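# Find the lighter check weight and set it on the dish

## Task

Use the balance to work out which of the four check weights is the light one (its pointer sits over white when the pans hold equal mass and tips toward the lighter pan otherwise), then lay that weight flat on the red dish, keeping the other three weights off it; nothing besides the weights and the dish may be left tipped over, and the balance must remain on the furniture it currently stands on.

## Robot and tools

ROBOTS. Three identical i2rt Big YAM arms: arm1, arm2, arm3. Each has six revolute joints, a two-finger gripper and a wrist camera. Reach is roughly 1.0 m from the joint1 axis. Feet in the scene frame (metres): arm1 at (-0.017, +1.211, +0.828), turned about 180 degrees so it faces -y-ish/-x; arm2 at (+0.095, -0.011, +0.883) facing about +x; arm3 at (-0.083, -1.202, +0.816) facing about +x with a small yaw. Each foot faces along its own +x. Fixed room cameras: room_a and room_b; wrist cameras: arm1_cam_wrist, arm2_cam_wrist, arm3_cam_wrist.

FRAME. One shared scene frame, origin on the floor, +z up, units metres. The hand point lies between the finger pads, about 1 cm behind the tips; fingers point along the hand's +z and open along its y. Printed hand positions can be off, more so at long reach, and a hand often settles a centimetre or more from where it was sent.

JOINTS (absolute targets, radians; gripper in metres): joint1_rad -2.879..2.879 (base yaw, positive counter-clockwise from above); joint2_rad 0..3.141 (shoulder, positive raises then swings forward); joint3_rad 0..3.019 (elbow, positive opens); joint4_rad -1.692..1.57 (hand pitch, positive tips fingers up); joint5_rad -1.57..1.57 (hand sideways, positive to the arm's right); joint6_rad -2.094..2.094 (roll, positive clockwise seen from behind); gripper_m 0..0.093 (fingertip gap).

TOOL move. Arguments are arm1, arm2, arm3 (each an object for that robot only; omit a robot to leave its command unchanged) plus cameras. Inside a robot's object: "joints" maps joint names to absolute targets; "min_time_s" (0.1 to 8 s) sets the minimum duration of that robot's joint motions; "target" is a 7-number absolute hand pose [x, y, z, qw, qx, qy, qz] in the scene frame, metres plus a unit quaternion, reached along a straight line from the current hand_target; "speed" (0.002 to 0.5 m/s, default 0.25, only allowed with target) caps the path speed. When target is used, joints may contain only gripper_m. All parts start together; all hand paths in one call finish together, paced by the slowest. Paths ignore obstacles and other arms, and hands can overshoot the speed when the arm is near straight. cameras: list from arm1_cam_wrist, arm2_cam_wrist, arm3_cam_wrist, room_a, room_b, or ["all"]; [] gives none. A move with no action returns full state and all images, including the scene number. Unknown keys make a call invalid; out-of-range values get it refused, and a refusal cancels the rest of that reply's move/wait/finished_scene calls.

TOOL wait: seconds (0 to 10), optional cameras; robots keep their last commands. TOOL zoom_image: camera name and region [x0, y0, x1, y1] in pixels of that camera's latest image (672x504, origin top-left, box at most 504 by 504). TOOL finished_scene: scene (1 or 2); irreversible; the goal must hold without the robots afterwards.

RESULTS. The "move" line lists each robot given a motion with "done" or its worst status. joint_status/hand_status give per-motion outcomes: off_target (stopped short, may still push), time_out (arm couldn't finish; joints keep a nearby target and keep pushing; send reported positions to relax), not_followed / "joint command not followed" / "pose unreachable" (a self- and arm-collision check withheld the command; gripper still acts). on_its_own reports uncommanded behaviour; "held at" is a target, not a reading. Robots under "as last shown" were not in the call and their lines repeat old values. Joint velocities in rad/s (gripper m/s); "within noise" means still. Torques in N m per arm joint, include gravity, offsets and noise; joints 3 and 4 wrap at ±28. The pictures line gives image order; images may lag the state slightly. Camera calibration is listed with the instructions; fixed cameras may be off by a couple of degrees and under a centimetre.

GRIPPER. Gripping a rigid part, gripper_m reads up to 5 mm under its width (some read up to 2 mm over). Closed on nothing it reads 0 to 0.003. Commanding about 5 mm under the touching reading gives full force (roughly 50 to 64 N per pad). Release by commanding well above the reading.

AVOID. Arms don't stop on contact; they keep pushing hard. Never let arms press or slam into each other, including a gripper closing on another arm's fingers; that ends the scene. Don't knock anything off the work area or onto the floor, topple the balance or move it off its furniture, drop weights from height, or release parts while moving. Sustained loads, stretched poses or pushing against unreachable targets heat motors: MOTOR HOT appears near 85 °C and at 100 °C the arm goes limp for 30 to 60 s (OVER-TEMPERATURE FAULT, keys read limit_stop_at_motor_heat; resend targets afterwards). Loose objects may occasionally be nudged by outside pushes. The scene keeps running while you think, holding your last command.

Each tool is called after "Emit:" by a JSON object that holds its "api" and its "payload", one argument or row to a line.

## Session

Emit:
{"api": "move", "payload": {

}}

Scene clock: 0.00 s.
Joint torques (N m): no reading
Heat: arm1: hottest joint2_rad 35 °C; arm2: hottest joint2_rad 29 °C; arm3: hottest joint2_rad 34 °C.
Joint velocities: within noise
arm1.joint_positions: joint1_rad=+0.776 joint2_rad=+0.602 joint3_rad=+1.507 joint4_rad=-1.261 joint5_rad=+0.098 joint6_rad=+0.607 gripper_m=+0.09396
arm1.joint_status: not commanded
arm1.hand: x=-0.1701 y=+1.0660 z=+1.4453 quat_wxyz=(-0.349, -0.815, -0.066, +0.458) (m; scene frame)
arm1.hand_target: x=-0.1672 y=+1.0692 z=+1.4585 quat_wxyz=(-0.357, -0.807, -0.065, +0.467) (m; scene frame)
arm1.hand_status: not commanded
arm2.joint_positions: joint1_rad=+0.021 joint2_rad=+0.603 joint3_rad=+1.379 joint4_rad=-1.633 joint5_rad=-0.031 joint6_rad=+0.148 gripper_m=+0.09396
arm2.joint_status: not commanded
arm2.hand: x=-0.0901 y=-0.0176 z=+1.3638 quat_wxyz=(+0.028, +0.934, -0.076, -0.347) (m; scene frame)
arm2.hand_target: x=-0.0886 y=-0.0177 z=+1.3731 quat_wxyz=(+0.029, +0.930, -0.075, -0.358) (m; scene frame)
arm2.hand_status: not commanded
arm3.joint_positions: joint1_rad=+0.525 joint2_rad=+0.628 joint3_rad=+1.422 joint4_rad=-1.611 joint5_rad=-0.278 joint6_rad=-0.485 gripper_m=+0.09396
arm3.joint_status: not commanded
arm3.hand: x=-0.2389 y=-1.3139 z=+1.3216 quat_wxyz=(+0.100, +0.819, +0.423, -0.375) (m; scene frame)
arm3.hand_target: x=-0.2372 y=-1.3133 z=+1.3293 quat_wxyz=(+0.099, +0.815, +0.422, -0.384) (m; scene frame)
arm3.hand_status: not commanded
pictures: arm1_cam_wrist, arm2_cam_wrist, arm3_cam_wrist, room_a, room_b
camera_calibration:
arm1_cam_wrist: T_world_to_cam=[[-0.426578, 0.750242, -0.505142, -0.142259], [0.876534, 0.205232, -0.435395, 0.562627], [-0.22298, -0.628504, -0.74516, 1.8366], [0, 0, 0, 1]] pos_world=[-0.144322, 1.14557, 1.54166]
arm2_cam_wrist: T_world_to_cam=[[0.114776, 0.987548, -0.107587, 0.175562], [0.988832, -0.123942, -0.0827592, 0.205023], [-0.0950631, -0.0968864, -0.990745, 1.46502], [0, 0, 0, 1]] pos_world=[-0.0836141, -0.00602373, 1.48732]
arm3_cam_wrist: T_world_to_cam=[[-0.763962, 0.629021, 0.143855, 0.455582], [0.608574, 0.776494, -0.163383, 1.38403], [-0.214474, -0.0372722, -0.976018, 1.31615], [0, 0, 0, 1]] pos_world=[-0.211956, -1.3122, 1.44517]

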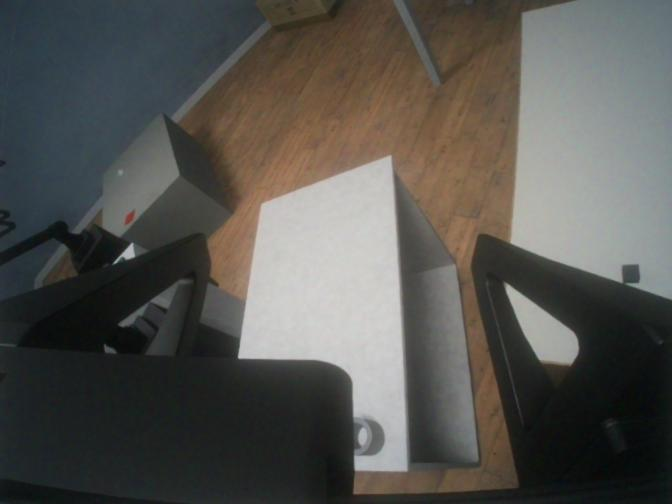

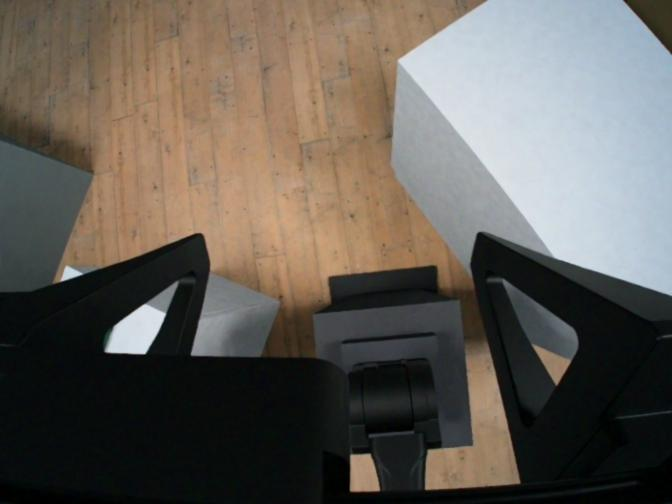

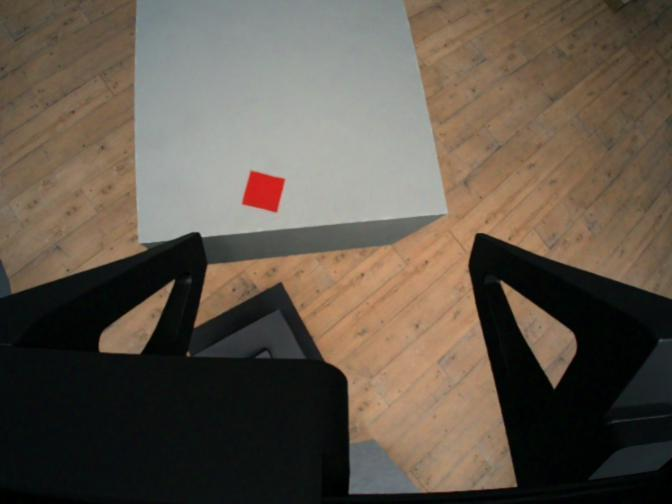

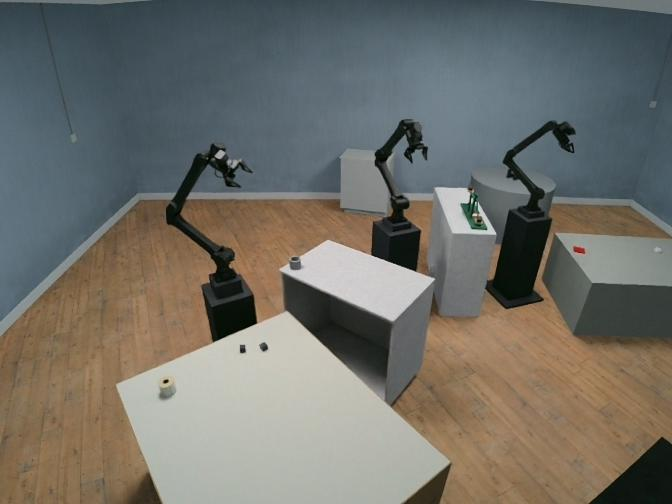

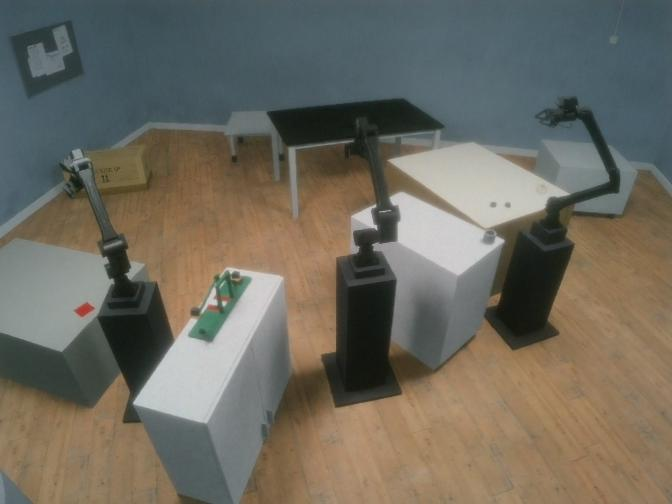

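Emit:
{"api": "zoom_image", "payload": {
  "camera": "room_a",
  "region": [430, 175, 510, 245]
}}

Emit:
{"api": "zoom_image", "payload": {
  "camera": "room_b",
  "region": [170, 255, 270, 345]
}}

Emit:
{"api": "zoom_image", "payload": {
  "camera": "room_a",
  "region": [530, 210, 672, 320]
}}

Emit:
{"api": "zoom_image", "payload": {
  "camera": "room_b",
  "region": [460, 170, 580, 260]
}}

Scaled by 6.300 from the camera's 672x504 image, which has a finer 960x720 frame.

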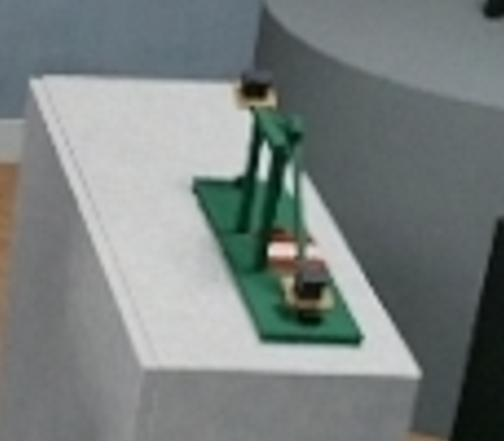

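Scaled by 5.040 from the camera's 672x504 image, which has a finer 960x720 frame.

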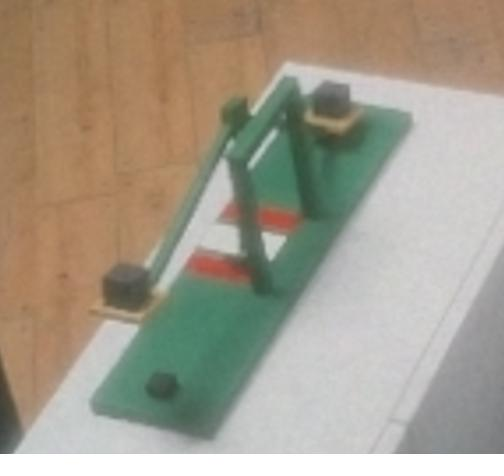

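Scaled by 3.549 from the camera's 672x504 image, which has a finer 960x720 frame.

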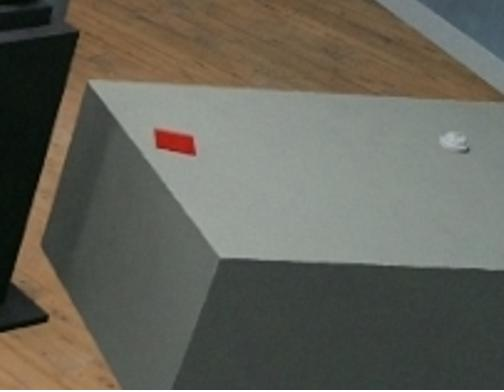

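Scaled by 4.200 from the camera's 672x504 image, which has a finer 960x720 frame.

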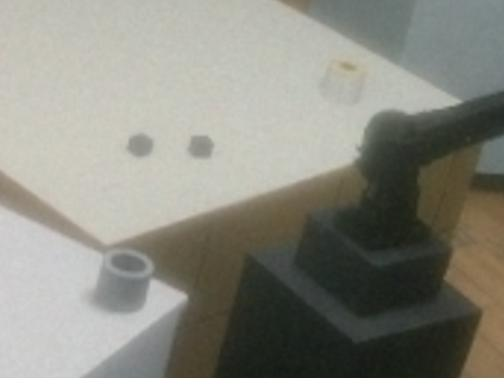

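Emit:
{"api": "move", "payload": {
  "arm3": {"joints": {"joint1_rad": -2.2, "joint2_rad": 0.85, "joint3_rad": 1.4, "joint4_rad": -1.3, "joint5_rad": 0, "joint6_rad": 0}, "min_time_s": 2.5},
  "cameras": ["arm3_cam_wrist"]
}}

Scene clock: 4.07 s.
Joint torques (N m): arm1=[-0.38 2.78 10.02 2.11 0.11 -0.17] | arm2=[1.49 2.26 10.77 1.84 -0.03 0.08] | arm3=[-1.79 -2.26 7.57 2.32 0.13 0.03]
Heat: arm1: hottest joint2_rad 35 °C; arm2: hottest joint2_rad 29 °C; arm3: hottest joint2_rad 34 °C.
move: arm3 done
Joint velocities: within noise
arm1, arm2: as last shown
arm3.joint_positions: joint1_rad=-2.193 joint2_rad=+0.839 joint3_rad=+1.405 joint4_rad=-1.314 joint5_rad=-0.003 joint6_rad=-0.009 gripper_m=+0.09398
arm3.joint_status: all done
arm3.hand: x=+0.1520 y=-0.9774 z=+1.3091 quat_wxyz=(-0.367, +0.350, -0.848, -0.155) (m; scene frame)
arm3.hand_target: x=+0.1586 y=-0.9749 z=+1.3057 quat_wxyz=(-0.367, +0.343, -0.851, -0.154) (m; scene frame)
arm3.hand_status: not commanded
pictures: arm3_cam_wrist
camera_calibration:
arm3_cam_wrist: T_world_to_cam=[[0.701911, -0.712113, -0.0146901, -0.781751], [-0.699998, -0.685864, -0.198979, -0.301029], [0.13162, 0.149949, -0.979894, 1.53586], [0, 0, 0, 1]] pos_world=[0.135849, -0.99346, 1.4336]

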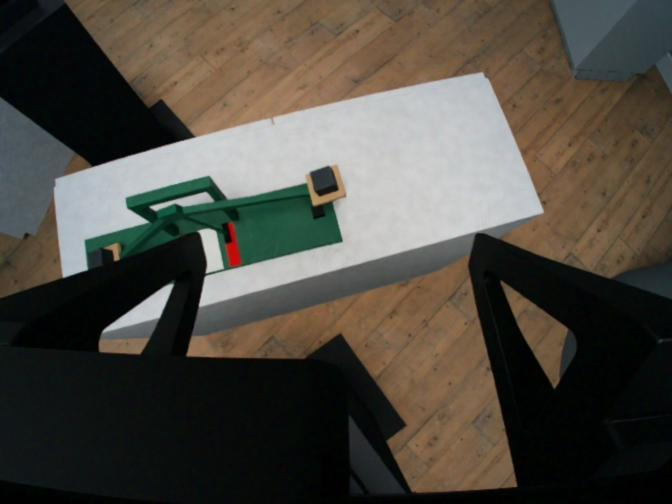

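Emit:
{"api": "move", "payload": {
  "arm3": {"target": [0.238, -0.868, 1.0, 0.2861, -0.4512, 0.8309, 0.1554], "speed": 0.3},
  "cameras": ["arm3_cam_wrist"]
}}

Scene clock: 6.53 s.
Joint torques (N m): arm1=[-0.26 3.08 9.88 2.13 0.09 -0.13] | arm2=[1.55 2.32 10.8 1.78 -0.04 0.08] | arm3=[-1.67 -8.41 9.14 1.99 -0.18 -0.13]
Heat: arm1: hottest joint2_rad 35 °C; arm2: hottest joint2_rad 29 °C; arm3: hottest joint2_rad 34 °C.
move: arm3 done
Joint velocities: within noise
arm1, arm2: as last shown
arm3.joint_positions: joint1_rad=-2.205 joint2_rad=+1.198 joint3_rad=+0.863 joint4_rad=-0.590 joint5_rad=-0.134 joint6_rad=-0.185 gripper_m=+0.09398
arm3.joint_status: not commanded
arm3.hand: x=+0.2318 y=-0.8702 z=+1.0007 quat_wxyz=(-0.283, +0.450, -0.833, -0.156) (m; scene frame)
arm3.hand_target: x=+0.2378 y=-0.8681 z=+1.0000 quat_wxyz=(-0.286, +0.451, -0.831, -0.155) (m; scene frame)
arm3.hand_status: done (0.007 m and 0.5 deg from the pose sent, 0.339 m and 15.0 deg at the start)
pictures: arm3_cam_wrist
camera_calibration:
arm3_cam_wrist: T_world_to_cam=[[0.832867, -0.553332, -0.012486, -0.660353], [-0.553383, -0.832111, -0.0368729, -0.556428], [0.0100132, 0.0376198, -0.999242, 1.15682], [0, 0, 0, 1]] pos_world=[0.230485, -0.871924, 1.12718]

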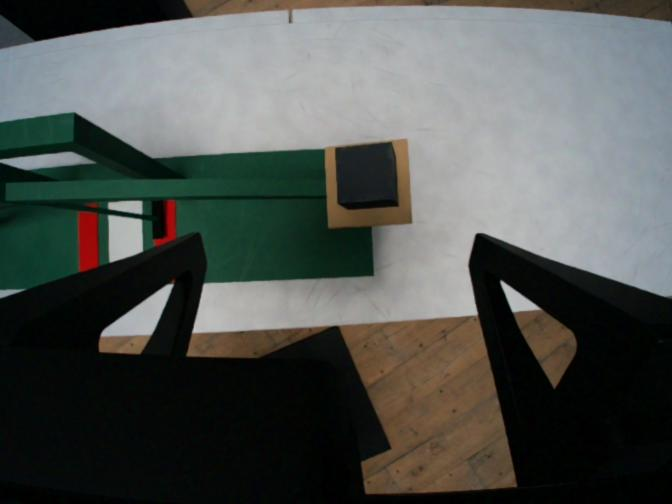

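Emit:
{"api": "move", "payload": {
  "arm3": {"target": [0.270, -0.846, 0.918, 0.2805, -0.4799, 0.8147, 0.1652], "speed": 0.2},
  "cameras": ["arm3_cam_wrist"]
}}

Scene clock: 8.30 s.
Joint torques (N m): arm1=[-0.67 2.78 9.95 2.1 0.12 -0.16] | arm2=[1.26 2.26 10.73 1.72 -0.03 0.09] | arm3=[-1.55 -10.52 8.25 2.06 -0.23 -0.11]
Heat: arm1: hottest joint2_rad 35 °C; arm2: hottest joint2_rad 29 °C; arm3: hottest joint2_rad 34 °C.
move: arm3 done
Joint velocities: within noise
arm1, arm2: as last shown
arm3.joint_positions: joint1_rad=-2.241 joint2_rad=+1.418 joint3_rad=+0.832 joint4_rad=-0.349 joint5_rad=-0.196 joint6_rad=-0.270 gripper_m=+0.09398
arm3.joint_status: not commanded
arm3.hand: x=+0.2643 y=-0.8476 z=+0.9218 quat_wxyz=(-0.279, +0.478, -0.816, -0.166) (m; scene frame)
arm3.hand_target: x=+0.2700 y=-0.8462 z=+0.9181 quat_wxyz=(-0.281, +0.480, -0.815, -0.165) (m; scene frame)
arm3.hand_status: done (0.007 m and 0.3 deg from the pose sent, 0.094 m and 4.1 deg at the start)
pictures: arm3_cam_wrist
camera_calibration:
arm3_cam_wrist: T_world_to_cam=[[0.869084, -0.494536, -0.0112978, -0.636696], [-0.494552, -0.868172, -0.0411779, -0.56472], [0.0105555, 0.0413744, -0.999088, 1.07971], [0, 0, 0, 1]] pos_world=[0.262662, -0.849816, 1.04828]

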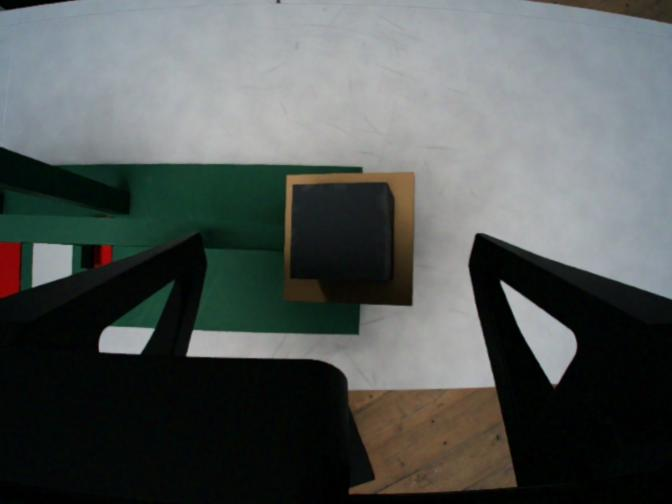

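Emit:
{"api": "move", "payload": {
  "arm3": {"target": [0.2745, -0.8355, 0.898, 0.2805, -0.4799, 0.8147, 0.1652], "speed": 0.1},
  "cameras": ["arm3_cam_wrist"]
}}

Scene clock: 9.57 s.
Joint torques (N m): arm1=[-0.44 2.96 10.03 2.09 0.1 -0.14] | arm2=[1.26 2.26 10.76 1.76 -0.02 0.08] | arm3=[-0.67 -10.46 8.14 2.04 -0.01 -0.04]
Heat: arm1: hottest joint2_rad 35 °C; arm2: hottest joint3_rad 30 °C; arm3: hottest joint2_rad 34 °C.
move: arm3 done
Joint velocities: within noise
arm1, arm2: as last shown
arm3.joint_positions: joint1_rad=-2.241 joint2_rad=+1.472 joint3_rad=+0.832 joint4_rad=-0.288 joint5_rad=-0.195 joint6_rad=-0.271 gripper_m=+0.09398
arm3.joint_status: not commanded
arm3.hand: x=+0.2720 y=-0.8408 z=+0.9052 quat_wxyz=(-0.283, +0.478, -0.815, -0.166) (m; scene frame)
arm3.hand_target: x=+0.2744 y=-0.8358 z=+0.8982 quat_wxyz=(-0.281, +0.480, -0.815, -0.165) (m; scene frame)
arm3.hand_status: done (0.009 m and 0.4 deg from the pose sent, 0.029 m and 0.3 deg at the start)
pictures: arm3_cam_wrist
camera_calibration:
arm3_cam_wrist: T_world_to_cam=[[0.868935, -0.494867, -0.00762851, -0.643784], [-0.494621, -0.867757, -0.048458, -0.548652], [0.0173606, 0.0458801, -0.998796, 1.06444], [0, 0, 0, 1]] pos_world=[0.269552, -0.843521, 1.03166]

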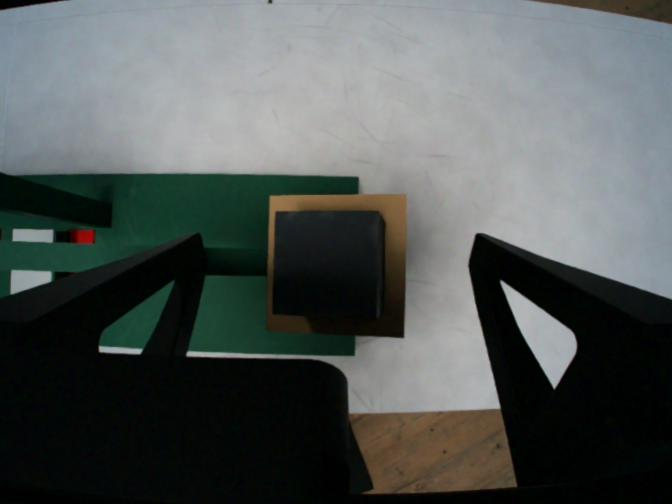

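Emit:
{"api": "move", "payload": {
  "arm3": {"target": [0.273, -0.838, 0.885, 0.2805, -0.4799, 0.8147, 0.1652], "speed": 0.1}
}}

Emit:
{"api": "move", "payload": {
  "arm3": {"joints": {"gripper_m": 0.027}},
  "cameras": ["arm3_cam_wrist"]
}}

Scene clock: 10.87 s.
Joint torques (N m): arm1=[-0.32 3.37 9.96 2.03 0.08 -0.12] | arm2=[1.55 2.43 10.74 1.77 -0.03 0.08] | arm3=[-0.85 -10.46 6.87 2.07 -0.07 -0.07]
Heat: arm1: hottest joint2_rad 35 °C; arm2: hottest joint3_rad 30 °C; arm3: hottest joint2_rad 34 °C.
move: arm3 off_target
Joint velocities: within noise
arm1, arm2: as last shown
arm3.joint_positions: joint1_rad=-2.241 joint2_rad=+1.486 joint3_rad=+0.825 joint4_rad=-0.248 joint5_rad=-0.195 joint6_rad=-0.271 gripper_m=+0.09398
arm3.joint_status: not commanded
arm3.hand: x=+0.2754 y=-0.8377 z=+0.9013 quat_wxyz=(-0.292, +0.477, -0.812, -0.168) (m; scene frame)
arm3.hand_target: x=+0.2727 y=-0.8385 z=+0.8853 quat_wxyz=(-0.280, +0.480, -0.815, -0.165) (m; scene frame)
arm3.hand_status: off_target (0.016 m and 1.4 deg from the pose sent, 0.020 m and 0.3 deg at the start)
pictures: none

Scene clock: 11.63 s.
Joint torques (N m): arm1=[-0.32 2.55 9.85 2.15 0.08 -0.16] | arm2=[1.26 2.37 10.73 1.83 -0.03 0.1] | arm3=[-0.09 -10.52 6.9 1.76 -0.19 -0.16]
Heat: arm1: hottest joint2_rad 35 °C; arm2: hottest joint3_rad 30 °C; arm3: hottest joint2_rad 34 °C.
move: arm3 off_target
Joint velocities: within noise
arm1, arm2: as last shown
arm3.joint_positions: joint1_rad=-2.249 joint2_rad=+1.486 joint3_rad=+0.825 joint4_rad=-0.239 joint5_rad=-0.192 joint6_rad=-0.260 gripper_m=+0.03344
arm3.joint_status: gripper_m off_target (ended at +0.03347, target +0.02700)
arm3.hand: x=+0.2799 y=-0.8399 z=+0.9024 quat_wxyz=(-0.296, +0.469, -0.815, -0.167) (m; scene frame)
arm3.hand_target: x=+0.2725 y=-0.8384 z=+0.8854 quat_wxyz=(-0.280, +0.480, -0.815, -0.165) (m; scene frame)
arm3.hand_status: not commanded
pictures: arm3_cam_wrist
camera_calibration:
arm3_cam_wrist: T_world_to_cam=[[0.859923, -0.510414, -0.00307236, -0.664809], [-0.509212, -0.857452, -0.0740236, -0.50827], [0.0351483, 0.0652191, -0.997252, 1.07143], [0, 0, 0, 1]] pos_world=[0.275209, -0.845023, 1.02882]

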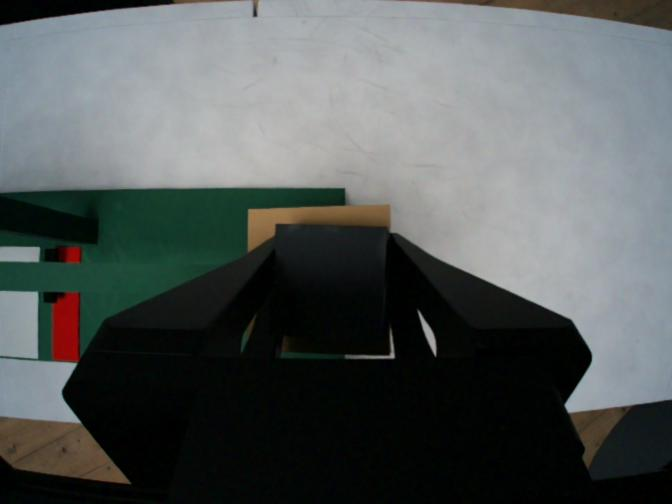

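Emit:
{"api": "move", "payload": {
  "arm3": {"target": [0.275, -0.845, 0.99, 0.2805, -0.4799, 0.8147, 0.1652], "speed": 0.15}
}}

Emit:
{"api": "move", "payload": {
  "arm3": {"target": [0.19, -0.95, 1.20, 0.2805, -0.4799, 0.8147, 0.1652], "speed": 0.35},
  "cameras": ["arm3_cam_wrist"]
}}

Scene clock: 13.37 s.
Joint torques (N m): arm1=[-0.26 2.73 9.96 2.22 0.1 -0.13] | arm2=[1.67 2.32 10.71 1.83 -0.03 0.09] | arm3=[-0.85 -12.16 11.78 1.39 -0.25 -0.12]
Heat: arm1: hottest joint2_rad 35 °C; arm2: hottest joint3_rad 30 °C; arm3: hottest joint2_rad 34 °C.
move: arm3 off_target
Joint velocities: within noise
arm1, arm2: as last shown
arm3.joint_positions: joint1_rad=-2.254 joint2_rad=+1.355 joint3_rad=+0.913 joint4_rad=-0.546 joint5_rad=-0.199 joint6_rad=-0.274 gripper_m=+0.03344
arm3.joint_status: not commanded
arm3.hand: x=+0.2634 y=-0.8572 z=+0.9626 quat_wxyz=(-0.256, +0.476, -0.826, -0.160) (m; scene frame)
arm3.hand_target: x=+0.2741 y=-0.8458 z=+0.9901 quat_wxyz=(-0.281, +0.480, -0.815, -0.165) (m; scene frame)
arm3.hand_status: off_target (0.032 m and 3.2 deg from the pose sent, 0.088 m and 2.2 deg at the start)
pictures: none

Scene clock: 15.03 s.
Joint torques (N m): arm1=[-0.09 3.19 9.99 2.03 0.07 -0.17] | arm2=[1.38 2.37 10.71 1.76 -0.04 0.08] | arm3=[-1.73 -4.72 12.59 1.37 -0.3 -0.1]
Heat: arm1: hottest joint2_rad 35 °C; arm2: hottest joint3_rad 31 °C; arm3: hottest joint2_rad 35 °C.
move: arm3 off_target
Joint velocities: within noise
arm1.joint_positions: joint1_rad=+0.776 joint2_rad=+0.602 joint3_rad=+1.507 joint4_rad=-1.261 joint5_rad=+0.098 joint6_rad=+0.607 gripper_m=+0.09396
arm1.joint_status: not commanded
arm1.hand: x=-0.1701 y=+1.0660 z=+1.4453 quat_wxyz=(-0.349, -0.815, -0.066, +0.458) (m; scene frame)
arm1.hand_target: x=-0.1672 y=+1.0692 z=+1.4585 quat_wxyz=(-0.357, -0.807, -0.065, +0.467) (m; scene frame)
arm1.hand_status: not commanded
arm2.joint_positions: joint1_rad=+0.021 joint2_rad=+0.603 joint3_rad=+1.379 joint4_rad=-1.633 joint5_rad=-0.031 joint6_rad=+0.148 gripper_m=+0.09396
arm2.joint_status: not commanded
arm2.hand: x=-0.0901 y=-0.0176 z=+1.3638 quat_wxyz=(+0.028, +0.934, -0.076, -0.347) (m; scene frame)
arm2.hand_target: x=-0.0886 y=-0.0177 z=+1.3731 quat_wxyz=(+0.029, +0.930, -0.075, -0.358) (m; scene frame)
arm2.hand_status: not commanded
arm3.joint_positions: joint1_rad=-2.321 joint2_rad=+0.940 joint3_rad=+1.174 joint4_rad=-1.217 joint5_rad=-0.244 joint6_rad=-0.338 gripper_m=+0.03344
arm3.joint_status: not commanded
arm3.hand: x=+0.1817 y=-0.9533 z=+1.1785 quat_wxyz=(-0.264, +0.479, -0.821, -0.164) (m; scene frame)
arm3.hand_target: x=+0.1893 y=-0.9504 z=+1.1996 quat_wxyz=(-0.281, +0.480, -0.815, -0.165) (m; scene frame)
arm3.hand_status: off_target (0.023 m and 2.0 deg from the pose sent, 0.265 m and 3.1 deg at the start; pose on its path clipped on 13 of 50 steps)
pictures: arm3_cam_wrist
camera_calibration:
arm3_cam_wrist: T_world_to_cam=[[0.869114, -0.494078, -0.022986, -0.600121], [-0.494415, -0.86914, -0.0122068, -0.721866], [-0.013947, 0.0219737, -0.999661, 1.32809], [0, 0, 0, 1]] pos_world=[0.183195, -0.953092, 1.30503]

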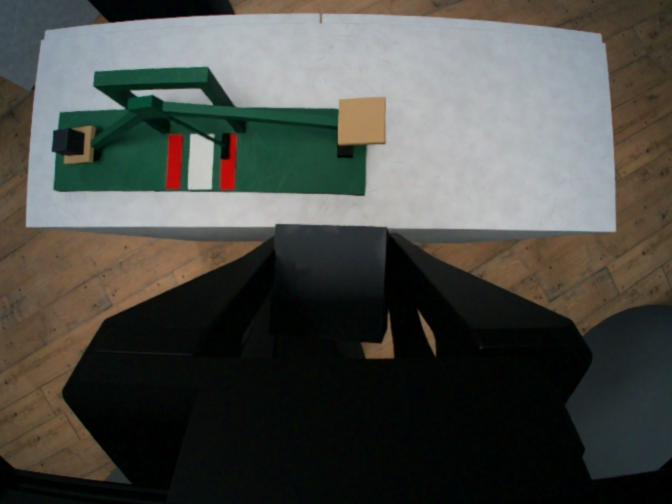

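Emit:
{"api": "move", "payload": {
  "arm3": {"joints": {"joint1_rad": 1.12, "joint2_rad": 1.0, "joint3_rad": 1.15, "joint4_rad": -1.1, "joint5_rad": 0, "joint6_rad": 0}, "min_time_s": 3.2},
  "cameras": ["arm3_cam_wrist"]
}}

Scene clock: 18.93 s.
Joint torques (N m): arm1=[-0.21 2.67 9.85 2.09 0.09 -0.17] | arm2=[1.32 2.43 10.77 1.83 -0.02 0.1] | arm3=[-0.67 -5.48 8.83 2.19 0.15 0.06]
Heat: arm1: hottest joint3_rad 36 °C; arm2: hottest joint3_rad 32 °C; arm3: hottest joint2_rad 34 °C.
move: arm3 done
Joint velocities: within noise
arm1, arm2: as last shown
arm3.joint_positions: joint1_rad=+1.113 joint2_rad=+0.986 joint3_rad=+1.151 joint4_rad=-1.117 joint5_rad=-0.003 joint6_rad=-0.009 gripper_m=+0.03345
arm3.joint_status: all done
arm3.hand: x=-0.3097 y=-1.5189 z=+1.1613 quat_wxyz=(+0.134, +0.846, +0.437, -0.274) (m; scene frame)
arm3.hand_target: x=-0.3116 y=-1.5252 z=+1.1578 quat_wxyz=(+0.135, +0.846, +0.436, -0.274) (m; scene frame)
arm3.hand_status: not commanded
pictures: arm3_cam_wrist
camera_calibration:
arm3_cam_wrist: T_world_to_cam=[[-0.808507, 0.588454, 0.00626705, 0.637918], [0.588463, 0.808524, -0.000393628, 1.41326], [-0.00529869, 0.00336968, -0.99998, 1.2912], [0, 0, 0, 1]] pos_world=[-0.309047, -1.52239, 1.28774]

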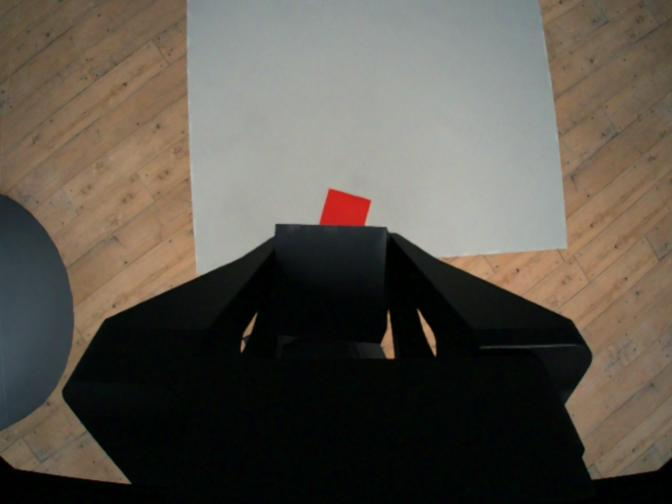

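Emit:
{"api": "move", "payload": {
  "arm3": {"target": [-0.362, -1.575, 0.66, -0.1526, -0.8409, -0.4193, 0.3061], "speed": 0.35},
  "cameras": ["arm3_cam_wrist"]
}}

Scene clock: 21.63 s.
Joint torques (N m): arm1=[-0.38 2.55 9.89 2.17 0.1 -0.15] | arm2=[1.67 2.2 10.74 1.76 -0.02 0.1] | arm3=[-1.9 -12.69 2.86 2.35 0.02 0.05]
Heat: arm1: hottest joint3_rad 36 °C; arm2: hottest joint3_rad 32 °C; arm3: hottest joint2_rad 35 °C.
move: arm3 done
Joint velocities: within noise
arm1, arm2: as last shown
arm3.joint_positions: joint1_rad=+1.112 joint2_rad=+2.109 joint3_rad=+0.614 joint4_rad=+0.613 joint5_rad=-0.003 joint6_rad=+0.004 gripper_m=+0.03345
arm3.joint_status: not commanded
arm3.hand: x=-0.3562 y=-1.5731 z=+0.6650 quat_wxyz=(+0.150, +0.839, +0.427, -0.303) (m; scene frame)
arm3.hand_target: x=-0.3618 y=-1.5747 z=+0.6600 quat_wxyz=(+0.152, +0.841, +0.419, -0.306) (m; scene frame)
arm3.hand_status: done (0.008 m and 1.0 deg from the pose sent, 0.507 m and 4.8 deg at the start)
pictures: arm3_cam_wrist
camera_calibration:
arm3_cam_wrist: T_world_to_cam=[[-0.802297, 0.596921, -0.00194434, 0.656222], [0.595588, 0.80028, -0.0694748, 1.51978], [-0.0399149, -0.0568974, -0.997582, 0.686122], [0, 0, 0, 1]] pos_world=[-0.351292, -1.56892, 0.791325]

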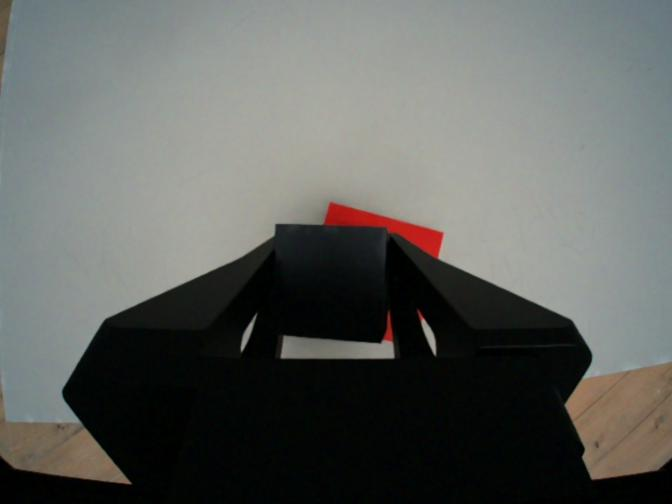

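Emit:
{"api": "move", "payload": {
  "arm3": {"target": [-0.381, -1.559, 0.543, -0.1526, -0.8409, -0.4193, 0.3061], "speed": 0.2},
  "cameras": ["arm3_cam_wrist"]
}}

Scene clock: 23.33 s.
Joint torques (N m): arm1=[-0.56 2.37 9.98 2.04 0.09 -0.11] | arm2=[1.55 2.49 10.76 1.77 -0.03 0.08] | arm3=[-1.79 -14.62 0.47 2.3 -0.1 -0.11]
Heat: arm1: hottest joint3_rad 37 °C; arm2: hottest joint3_rad 32 °C; arm3: hottest joint2_rad 35 °C.
move: arm3 done
Joint velocities: within noise
arm1, arm2: as last shown
arm3.joint_positions: joint1_rad=+1.044 joint2_rad=+2.510 joint3_rad=+0.782 joint4_rad=+0.849 joint5_rad=-0.043 joint6_rad=-0.029 gripper_m=+0.03345
arm3.joint_status: not commanded
arm3.hand: x=-0.3798 y=-1.5614 z=+0.5482 quat_wxyz=(+0.153, +0.842, +0.418, -0.304) (m; scene frame)
arm3.hand_target: x=-0.3809 y=-1.5590 z=+0.5431 quat_wxyz=(+0.153, +0.841, +0.419, -0.306) (m; scene frame)
arm3.hand_status: done (0.006 m and 0.4 deg from the pose sent, 0.125 m and 1.0 deg at the start)
pictures: arm3_cam_wrist
camera_calibration:
arm3_cam_wrist: T_world_to_cam=[[-0.791982, 0.61044, -0.0113394, 0.660282], [0.60947, 0.789349, -0.0739932, 1.50703], [-0.0362176, -0.0655123, -0.997194, 0.557088], [0, 0, 0, 1]] pos_world=[-0.375379, -1.55614, 0.674521]

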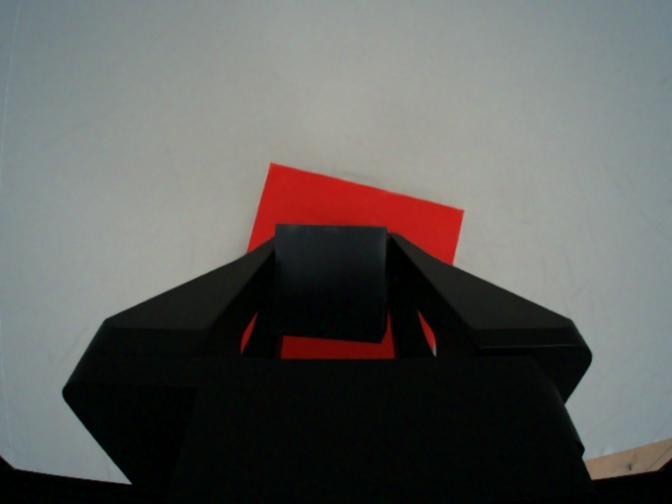

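Emit:
{"api": "move", "payload": {
  "arm3": {"target": [-0.380, -1.557, 0.523, -0.1526, -0.8409, -0.4193, 0.3061], "speed": 0.06},
  "cameras": ["arm3_cam_wrist"]
}}

Emit:
{"api": "zoom_image", "payload": {
  "camera": "arm3_cam_wrist",
  "region": [220, 140, 490, 370]
}}

Scene clock: 24.60 s.
Joint torques (N m): arm1=[-0.44 2.84 9.84 2.07 0.1 -0.11] | arm2=[1.44 2.37 10.76 1.77 -0.02 0.09] | arm3=[-1.9 -14.27 0.29 2.21 -0.11 -0.13]
Heat: arm1: hottest joint3_rad 37 °C; arm2: hottest joint3_rad 33 °C; arm3: hottest joint2_rad 35 °C.
move: arm3 done
Joint velocities: within noise
arm1, arm2: as last shown
arm3.joint_positions: joint1_rad=+1.044 joint2_rad=+2.567 joint3_rad=+0.812 joint4_rad=+0.880 joint5_rad=-0.043 joint6_rad=-0.030 gripper_m=+0.03345
arm3.joint_status: not commanded
arm3.hand: x=-0.3799 y=-1.5611 z=+0.5303 quat_wxyz=(+0.154, +0.842, +0.418, -0.305) (m; scene frame)
arm3.hand_target: x=-0.3800 y=-1.5569 z=+0.5232 quat_wxyz=(+0.153, +0.841, +0.419, -0.306) (m; scene frame)
arm3.hand_status: done (0.008 m and 0.2 deg from the pose sent, 0.026 m and 0.4 deg at the start)
pictures: arm3_cam_wrist
camera_calibration:
arm3_cam_wrist: T_world_to_cam=[[-0.792469, 0.609808, -0.0112943, 0.658694], [0.608696, 0.789583, -0.0777663, 1.50752], [-0.0385047, -0.0685022, -0.996908, 0.533692], [0, 0, 0, 1]] pos_world=[-0.375077, -1.55543, 0.656715]

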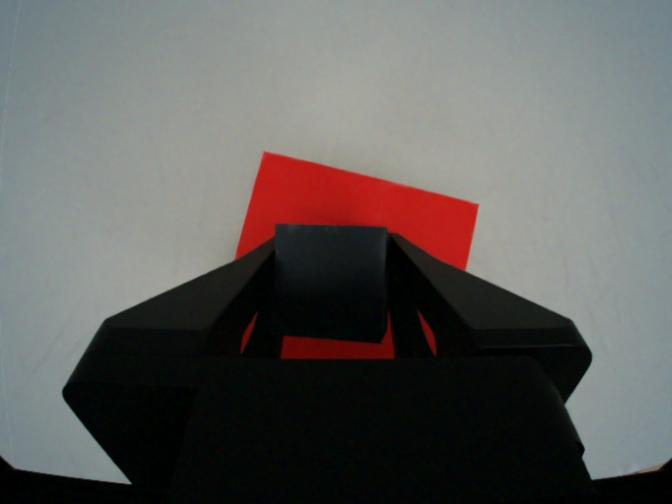

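Scaled by 1.867 from the camera's 672x504 image, which has a finer 960x720 frame.

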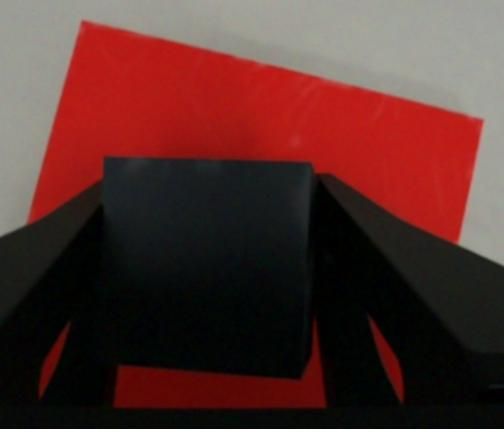

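Emit:
{"api": "move", "payload": {
  "arm3": {"target": [-0.379, -1.555, 0.514, -0.1526, -0.8409, -0.4193, 0.3061], "speed": 0.04}
}}

Emit:
{"api": "move", "payload": {
  "arm3": {"target": [-0.379, -1.555, 0.506, -0.1526, -0.8409, -0.4193, 0.3061], "speed": 0.04},
  "cameras": ["arm3_cam_wrist"]
}}

Emit:
{"api": "zoom_image", "payload": {
  "camera": "arm3_cam_wrist",
  "region": [220, 140, 490, 370]
}}

Scene clock: 25.77 s.
Joint torques (N m): arm1=[-0.32 2.9 10.07 1.96 0.11 -0.15] | arm2=[1.67 2.14 10.73 1.8 -0.04 0.07] | arm3=[-1.96 -14.27 0.18 2.25 -0.11 -0.12]
Heat: arm1: hottest joint3_rad 37 °C; arm2: hottest joint3_rad 33 °C; arm3: hottest joint2_rad 35 °C.
move: arm3 done
Joint velocities: within noise
arm1, arm2: as last shown
arm3.joint_positions: joint1_rad=+1.044 joint2_rad=+2.593 joint3_rad=+0.825 joint4_rad=+0.896 joint5_rad=-0.044 joint6_rad=-0.031 gripper_m=+0.03345
arm3.joint_status: not commanded
arm3.hand: x=-0.3791 y=-1.5603 z=+0.5223 quat_wxyz=(+0.154, +0.841, +0.418, -0.306) (m; scene frame)
arm3.hand_target: x=-0.3789 y=-1.5549 z=+0.5143 quat_wxyz=(+0.153, +0.841, +0.419, -0.306) (m; scene frame)
arm3.hand_status: done (0.010 m and 0.2 deg from the pose sent, 0.017 m and 0.2 deg at the start)
pictures: none

Scene clock: 26.73 s.
Joint torques (N m): arm1=[-0.44 2.73 9.95 2.25 0.09 -0.15] | arm2=[1.55 2.37 10.76 1.77 -0.02 0.07] | arm3=[-2.08 -14.15 0.28 2.32 -0.1 -0.13]
Heat: arm1: hottest joint3_rad 37 °C; arm2: hottest joint3_rad 33 °C; arm3: hottest joint2_rad 35 °C.
move: arm3 off_target
Joint velocities: within noise
arm1, arm2: as last shown
arm3.joint_positions: joint1_rad=+1.044 joint2_rad=+2.614 joint3_rad=+0.838 joint4_rad=+0.905 joint5_rad=-0.044 joint6_rad=-0.031 gripper_m=+0.03345
arm3.joint_status: not commanded
arm3.hand: x=-0.3796 y=-1.5607 z=+0.5157 quat_wxyz=(+0.155, +0.841, +0.418, -0.307) (m; scene frame)
arm3.hand_target: x=-0.3788 y=-1.5548 z=+0.5063 quat_wxyz=(+0.152, +0.841, +0.419, -0.306) (m; scene frame)
arm3.hand_status: off_target (0.011 m and 0.3 deg from the pose sent, 0.017 m and 0.2 deg at the start)
pictures: arm3_cam_wrist
camera_calibration:
arm3_cam_wrist: T_world_to_cam=[[-0.79334, 0.60868, -0.0109992, 0.656305], [0.607384, 0.79017, -0.081952, 1.50856], [-0.0411913, -0.0716965, -0.996576, 0.512916], [0, 0, 0, 1]] pos_world=[-0.374475, -1.55473, 0.642008]

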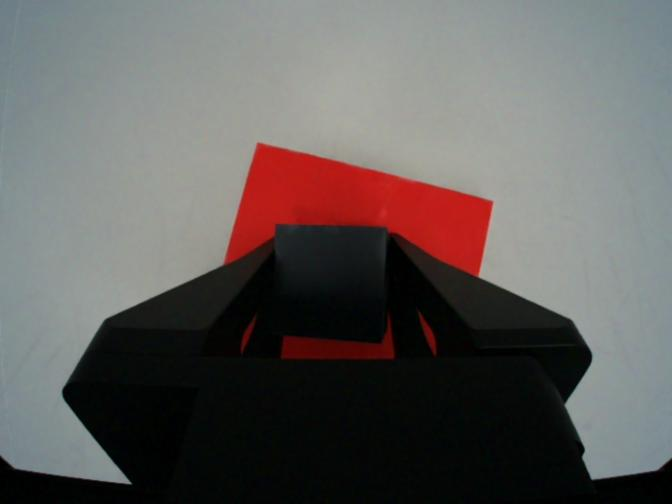

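Scaled by 1.867 from the camera's 672x504 image, which has a finer 960x720 frame.

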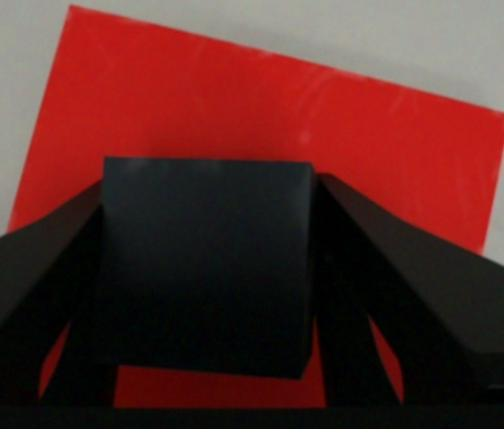

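Emit:
{"api": "move", "payload": {
  "arm3": {"target": [-0.379, -1.554, 0.500, -0.1526, -0.8409, -0.4193, 0.3061], "speed": 0.04}
}}

Emit:
{"api": "move", "payload": {
  "arm3": {"target": [-0.379, -1.554, 0.494, -0.1526, -0.8409, -0.4193, 0.3061], "speed": 0.04},
  "cameras": ["arm3_cam_wrist"]
}}

Emit:
{"api": "zoom_image", "payload": {
  "camera": "arm3_cam_wrist",
  "region": [220, 140, 490, 370]
}}

Scene clock: 27.90 s.
Joint torques (N m): arm1=[-0.56 2.78 9.96 2.04 0.1 -0.12] | arm2=[1.49 2.2 10.73 1.7 -0.03 0.09] | arm3=[-1.96 -13.27 0.64 2.07 -0.04 -0.13]
Heat: arm1: hottest joint3_rad 37 °C; arm2: hottest joint3_rad 33 °C; arm3: hottest joint2_rad 35 °C.
move: arm3 off_target
Joint velocities: within noise
arm1, arm2: as last shown
arm3.joint_positions: joint1_rad=+1.042 joint2_rad=+2.620 joint3_rad=+0.843 joint4_rad=+0.919 joint5_rad=-0.047 joint6_rad=-0.031 gripper_m=+0.03345
arm3.joint_status: not commanded
arm3.hand: x=-0.3815 y=-1.5623 z=+0.5157 quat_wxyz=(+0.158, +0.839, +0.417, -0.312) (m; scene frame)
arm3.hand_target: x=-0.3785 y=-1.5537 z=+0.5006 quat_wxyz=(+0.153, +0.841, +0.419, -0.306) (m; scene frame)
arm3.hand_status: off_target (0.018 m and 1.0 deg from the pose sent, 0.017 m and 0.3 deg at the start)
pictures: none

Scene clock: 28.87 s.
Joint torques (N m): arm1=[-0.5 2.9 9.99 2.04 0.11 -0.16] | arm2=[1.44 2.32 10.74 1.78 -0.04 0.08] | arm3=[-1.9 -12.4 1.36 1.84 0.03 -0.14]
Heat: arm1: hottest joint3_rad 37 °C; arm2: hottest joint3_rad 33 °C; arm3: hottest joint2_rad 35 °C.
move: arm3 off_target
Joint velocities: within noise
arm1.joint_positions: joint1_rad=+0.776 joint2_rad=+0.602 joint3_rad=+1.507 joint4_rad=-1.261 joint5_rad=+0.098 joint6_rad=+0.607 gripper_m=+0.09396
arm1.joint_status: not commanded
arm1.hand: x=-0.1701 y=+1.0660 z=+1.4453 quat_wxyz=(-0.349, -0.815, -0.066, +0.458) (m; scene frame)
arm1.hand_target: x=-0.1672 y=+1.0692 z=+1.4585 quat_wxyz=(-0.357, -0.807, -0.065, +0.467) (m; scene frame)
arm1.hand_status: not commanded
arm2.joint_positions: joint1_rad=+0.021 joint2_rad=+0.603 joint3_rad=+1.379 joint4_rad=-1.633 joint5_rad=-0.031 joint6_rad=+0.148 gripper_m=+0.09396
arm2.joint_status: not commanded
arm2.hand: x=-0.0901 y=-0.0176 z=+1.3638 quat_wxyz=(+0.028, +0.934, -0.076, -0.347) (m; scene frame)
arm2.hand_target: x=-0.0886 y=-0.0177 z=+1.3731 quat_wxyz=(+0.029, +0.930, -0.075, -0.358) (m; scene frame)
arm2.hand_status: not commanded
arm3.joint_positions: joint1_rad=+1.041 joint2_rad=+2.625 joint3_rad=+0.843 joint4_rad=+0.932 joint5_rad=-0.049 joint6_rad=-0.031 gripper_m=+0.03345
arm3.joint_status: not commanded
arm3.hand: x=-0.3816 y=-1.5625 z=+0.5156 quat_wxyz=(+0.160, +0.838, +0.417, -0.315) (m; scene frame)
arm3.hand_target: x=-0.3783 y=-1.5535 z=+0.4951 quat_wxyz=(+0.153, +0.841, +0.419, -0.306) (m; scene frame)
arm3.hand_status: off_target (0.023 m and 1.4 deg from the pose sent, 0.023 m and 1.0 deg at the start)
pictures: arm3_cam_wrist
camera_calibration:
arm3_cam_wrist: T_world_to_cam=[[-0.793787, 0.608045, -0.0135577, 0.655846], [0.606014, 0.788855, -0.102247, 1.51907], [-0.0514759, -0.0893787, -0.994667, 0.480022], [0, 0, 0, 1]] pos_world=[-0.375264, -1.5542, 0.641674]

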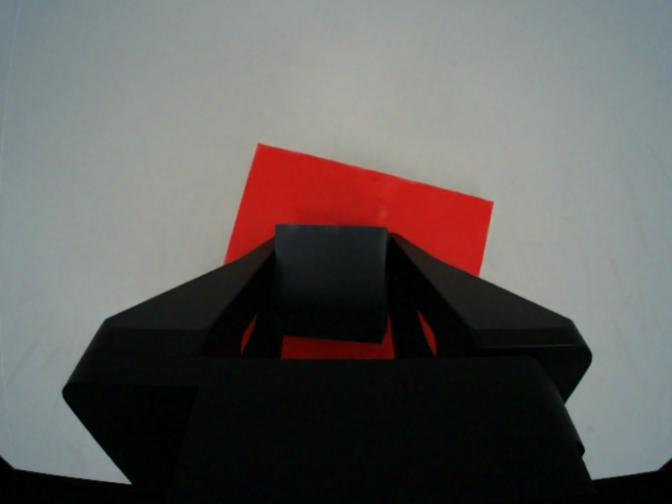

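Scaled by 1.867 from the camera's 672x504 image, which has a finer 960x720 frame.

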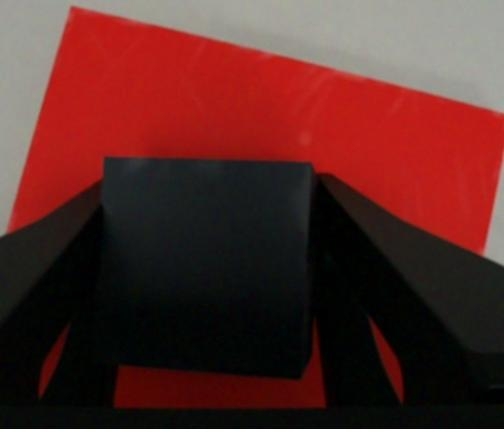

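Contact (z fixed at 0.5157). Ease and release.

Emit:
{"api": "move", "payload": {
  "arm3": {"target": [-0.380, -1.558, 0.509, -0.1526, -0.8409, -0.4193, 0.3061], "speed": 0.05}
}}

Emit:
{"api": "move", "payload": {
  "arm3": {"joints": {"gripper_m": 0.048}, "min_time_s": 1.2},
  "cameras": ["arm3_cam_wrist"]
}}

Emit:
{"api": "zoom_image", "payload": {
  "camera": "arm3_cam_wrist",
  "region": [220, 140, 490, 370]
}}

Scene clock: 30.00 s.
Joint torques (N m): arm1=[-0.44 2.84 9.87 2.15 0.11 -0.17] | arm2=[1.38 2.37 10.69 1.74 -0.02 0.09] | arm3=[-1.49 -15.56 0.01 0.85 0.15 -0.11]
Heat: arm1: hottest joint3_rad 37 °C; arm2: hottest joint3_rad 33 °C; arm3: hottest joint2_rad 35 °C.
move: arm3 done
Joint velocities: within noise
arm1, arm2: as last shown
arm3.joint_positions: joint1_rad=+1.041 joint2_rad=+2.625 joint3_rad=+0.842 joint4_rad=+0.932 joint5_rad=-0.049 joint6_rad=-0.031 gripper_m=+0.03345
arm3.joint_status: not commanded
arm3.hand: x=-0.3814 y=-1.5622 z=+0.5155 quat_wxyz=(+0.160, +0.838, +0.417, -0.315) (m; scene frame)
arm3.hand_target: x=-0.3799 y=-1.5580 z=+0.5092 quat_wxyz=(+0.153, +0.841, +0.419, -0.306) (m; scene frame)
arm3.hand_status: done (0.008 m and 1.4 deg from the pose sent, 0.008 m and 1.4 deg at the start)
pictures: none

Scene clock: 30.60 s.
Joint torques (N m): arm1=[-0.32 3.55 9.91 2.11 0.11 -0.14] | arm2=[1.55 2.43 10.73 1.78 -0.03 0.09] | arm3=[-1.08 -15.62 0.06 0.88 -0.15 -0.1]
Heat: arm1: hottest joint3_rad 37 °C; arm2: hottest joint3_rad 34 °C; arm3: hottest joint2_rad 35 °C.
move: arm3 done
Joint velocities: within noise
arm1, arm2: as last shown
arm3.joint_positions: joint1_rad=+1.035 joint2_rad=+2.624 joint3_rad=+0.841 joint4_rad=+0.931 joint5_rad=-0.041 joint6_rad=-0.031 gripper_m=+0.04786
arm3.joint_status: all done
arm3.hand: x=-0.3846 y=-1.5595 z=+0.5157 quat_wxyz=(+0.156, +0.840, +0.413, -0.317) (m; scene frame)
arm3.hand_target: x=-0.3799 y=-1.5578 z=+0.5091 quat_wxyz=(+0.153, +0.841, +0.419, -0.306) (m; scene frame)
arm3.hand_status: not commanded
pictures: arm3_cam_wrist
camera_calibration:
arm3_cam_wrist: T_world_to_cam=[[-0.786979, 0.61693, -0.00785008, 0.665205], [0.614414, 0.782484, -0.101061, 1.51118], [-0.056205, -0.0843562, -0.994849, 0.486435], [0, 0, 0, 1]] pos_world=[-0.377647, -1.55183, 0.641873]

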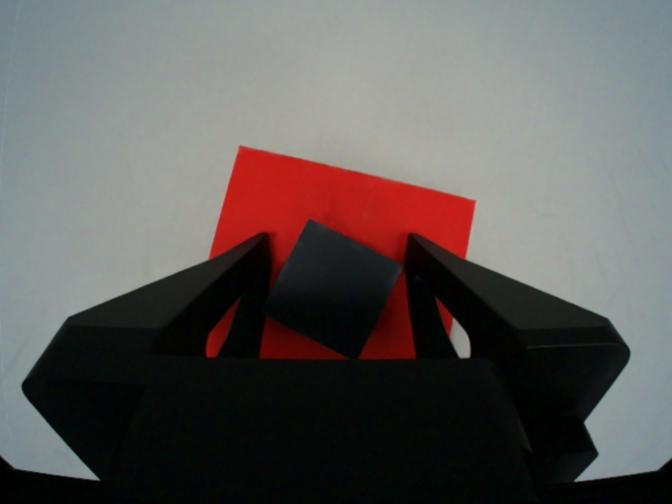

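Scaled by 1.867 from the camera's 672x504 image, which has a finer 960x720 frame.

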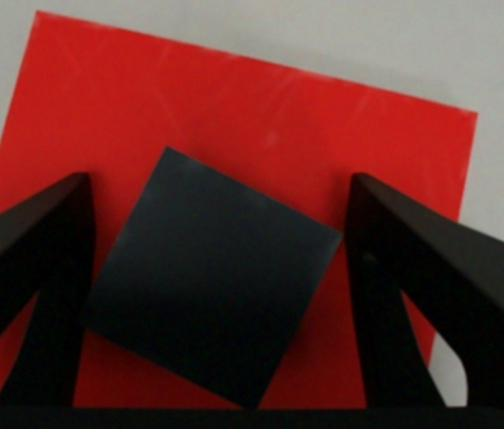

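Emit:
{"api": "move", "payload": {
  "arm3": {"joints": {"gripper_m": 0.088}, "min_time_s": 1}
}}

Emit:
{"api": "move", "payload": {
  "arm3": {"target": [-0.31, -1.47, 0.64, -0.1526, -0.8409, -0.4193, 0.3061], "speed": 0.2},
  "cameras": ["arm3_cam_wrist", "room_a", "room_b"]
}}

Scene clock: 31.40 s.
Joint torques (N m): arm1=[-0.67 2.9 9.96 2.04 0.09 -0.16] | arm2=[1.61 2.43 10.74 1.77 -0.04 0.08] | arm3=[-0.91 -15.68 -0.13 0.99 -0.14 -0.1]
Heat: arm1: hottest joint3_rad 38 °C; arm2: hottest joint3_rad 34 °C; arm3: hottest joint2_rad 35 °C.
move: arm3 done
Joint velocities: within noise
arm1, arm2: as last shown
arm3.joint_positions: joint1_rad=+1.035 joint2_rad=+2.624 joint3_rad=+0.846 joint4_rad=+0.930 joint5_rad=-0.041 joint6_rad=-0.031 gripper_m=+0.08779
arm3.joint_status: all done
arm3.hand: x=-0.3859 y=-1.5611 z=+0.5158 quat_wxyz=(+0.156, +0.839, +0.413, -0.318) (m; scene frame)
arm3.hand_target: x=-0.3800 y=-1.5580 z=+0.5091 quat_wxyz=(+0.153, +0.841, +0.419, -0.306) (m; scene frame)
arm3.hand_status: not commanded
pictures: none

Scene clock: 33.03 s.
Joint torques (N m): arm1=[-0.09 3.02 10.06 2.07 0.09 -0.11] | arm2=[1.67 2.14 10.7 1.74 -0.04 0.09] | arm3=[-2.02 -13.22 -2.24 1.85 -0.11 -0.12]
Heat: arm1: hottest joint3_rad 38 °C; arm2: hottest joint3_rad 34 °C; arm3: hottest joint2_rad 35 °C.
move: arm3 done
Joint velocities: within noise
arm1, arm2: as last shown
arm3.joint_positions: joint1_rad=+1.027 joint2_rad=+2.297 joint3_rad=+0.380 joint4_rad=+1.031 joint5_rad=-0.055 joint6_rad=-0.044 gripper_m=+0.08790
arm3.joint_status: not commanded
arm3.hand: x=-0.3083 y=-1.4716 z=+0.6341 quat_wxyz=(+0.152, +0.843, +0.419, -0.301) (m; scene frame)
arm3.hand_target: x=-0.3099 y=-1.4700 z=+0.6399 quat_wxyz=(+0.153, +0.841, +0.419, -0.306) (m; scene frame)
arm3.hand_status: done (0.006 m and 0.6 deg from the pose sent, 0.172 m and 1.6 deg at the start)
pictures: arm3_cam_wrist, room_a, room_b
camera_calibration:
arm3_cam_wrist: T_world_to_cam=[[-0.793185, 0.608869, -0.0116506, 0.660599], [0.608134, 0.79093, -0.0678474, 1.39695], [-0.0320954, -0.0609007, -0.997628, 0.659621], [0, 0, 0, 1]] pos_world=[-0.304386, -1.46694, 0.760532]

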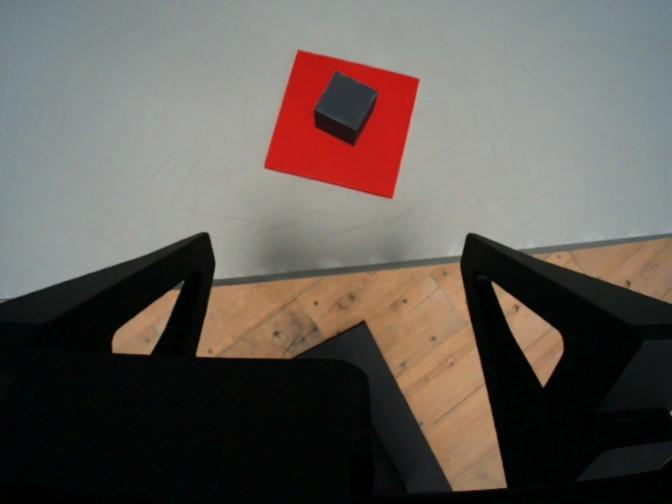

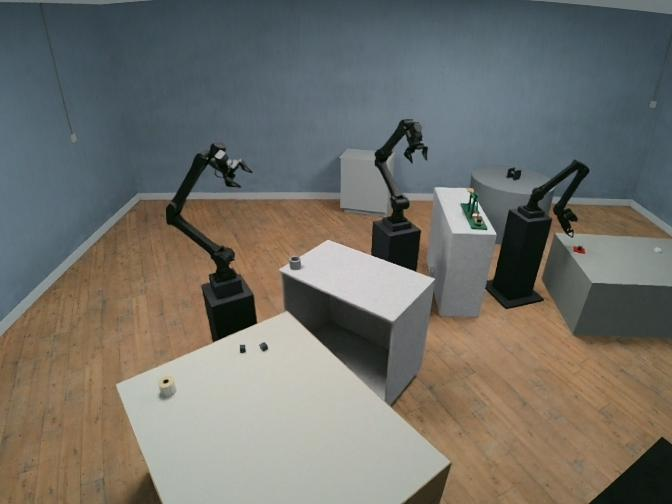

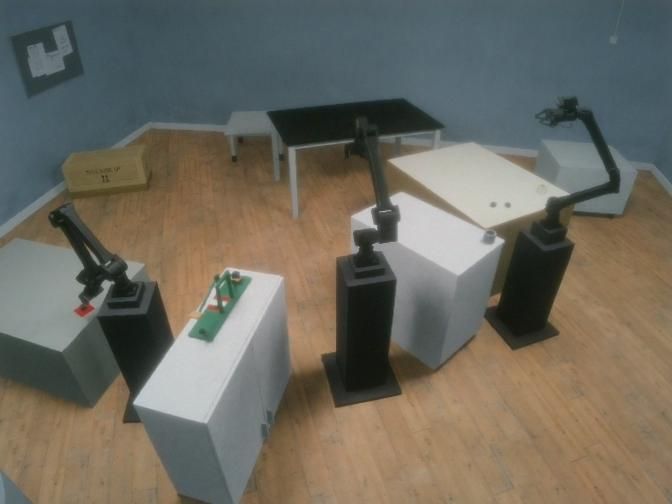

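Emit:
{"api": "finished_scene", "payload": {
  "scene": 2
}}

The scene is finished: the task was done.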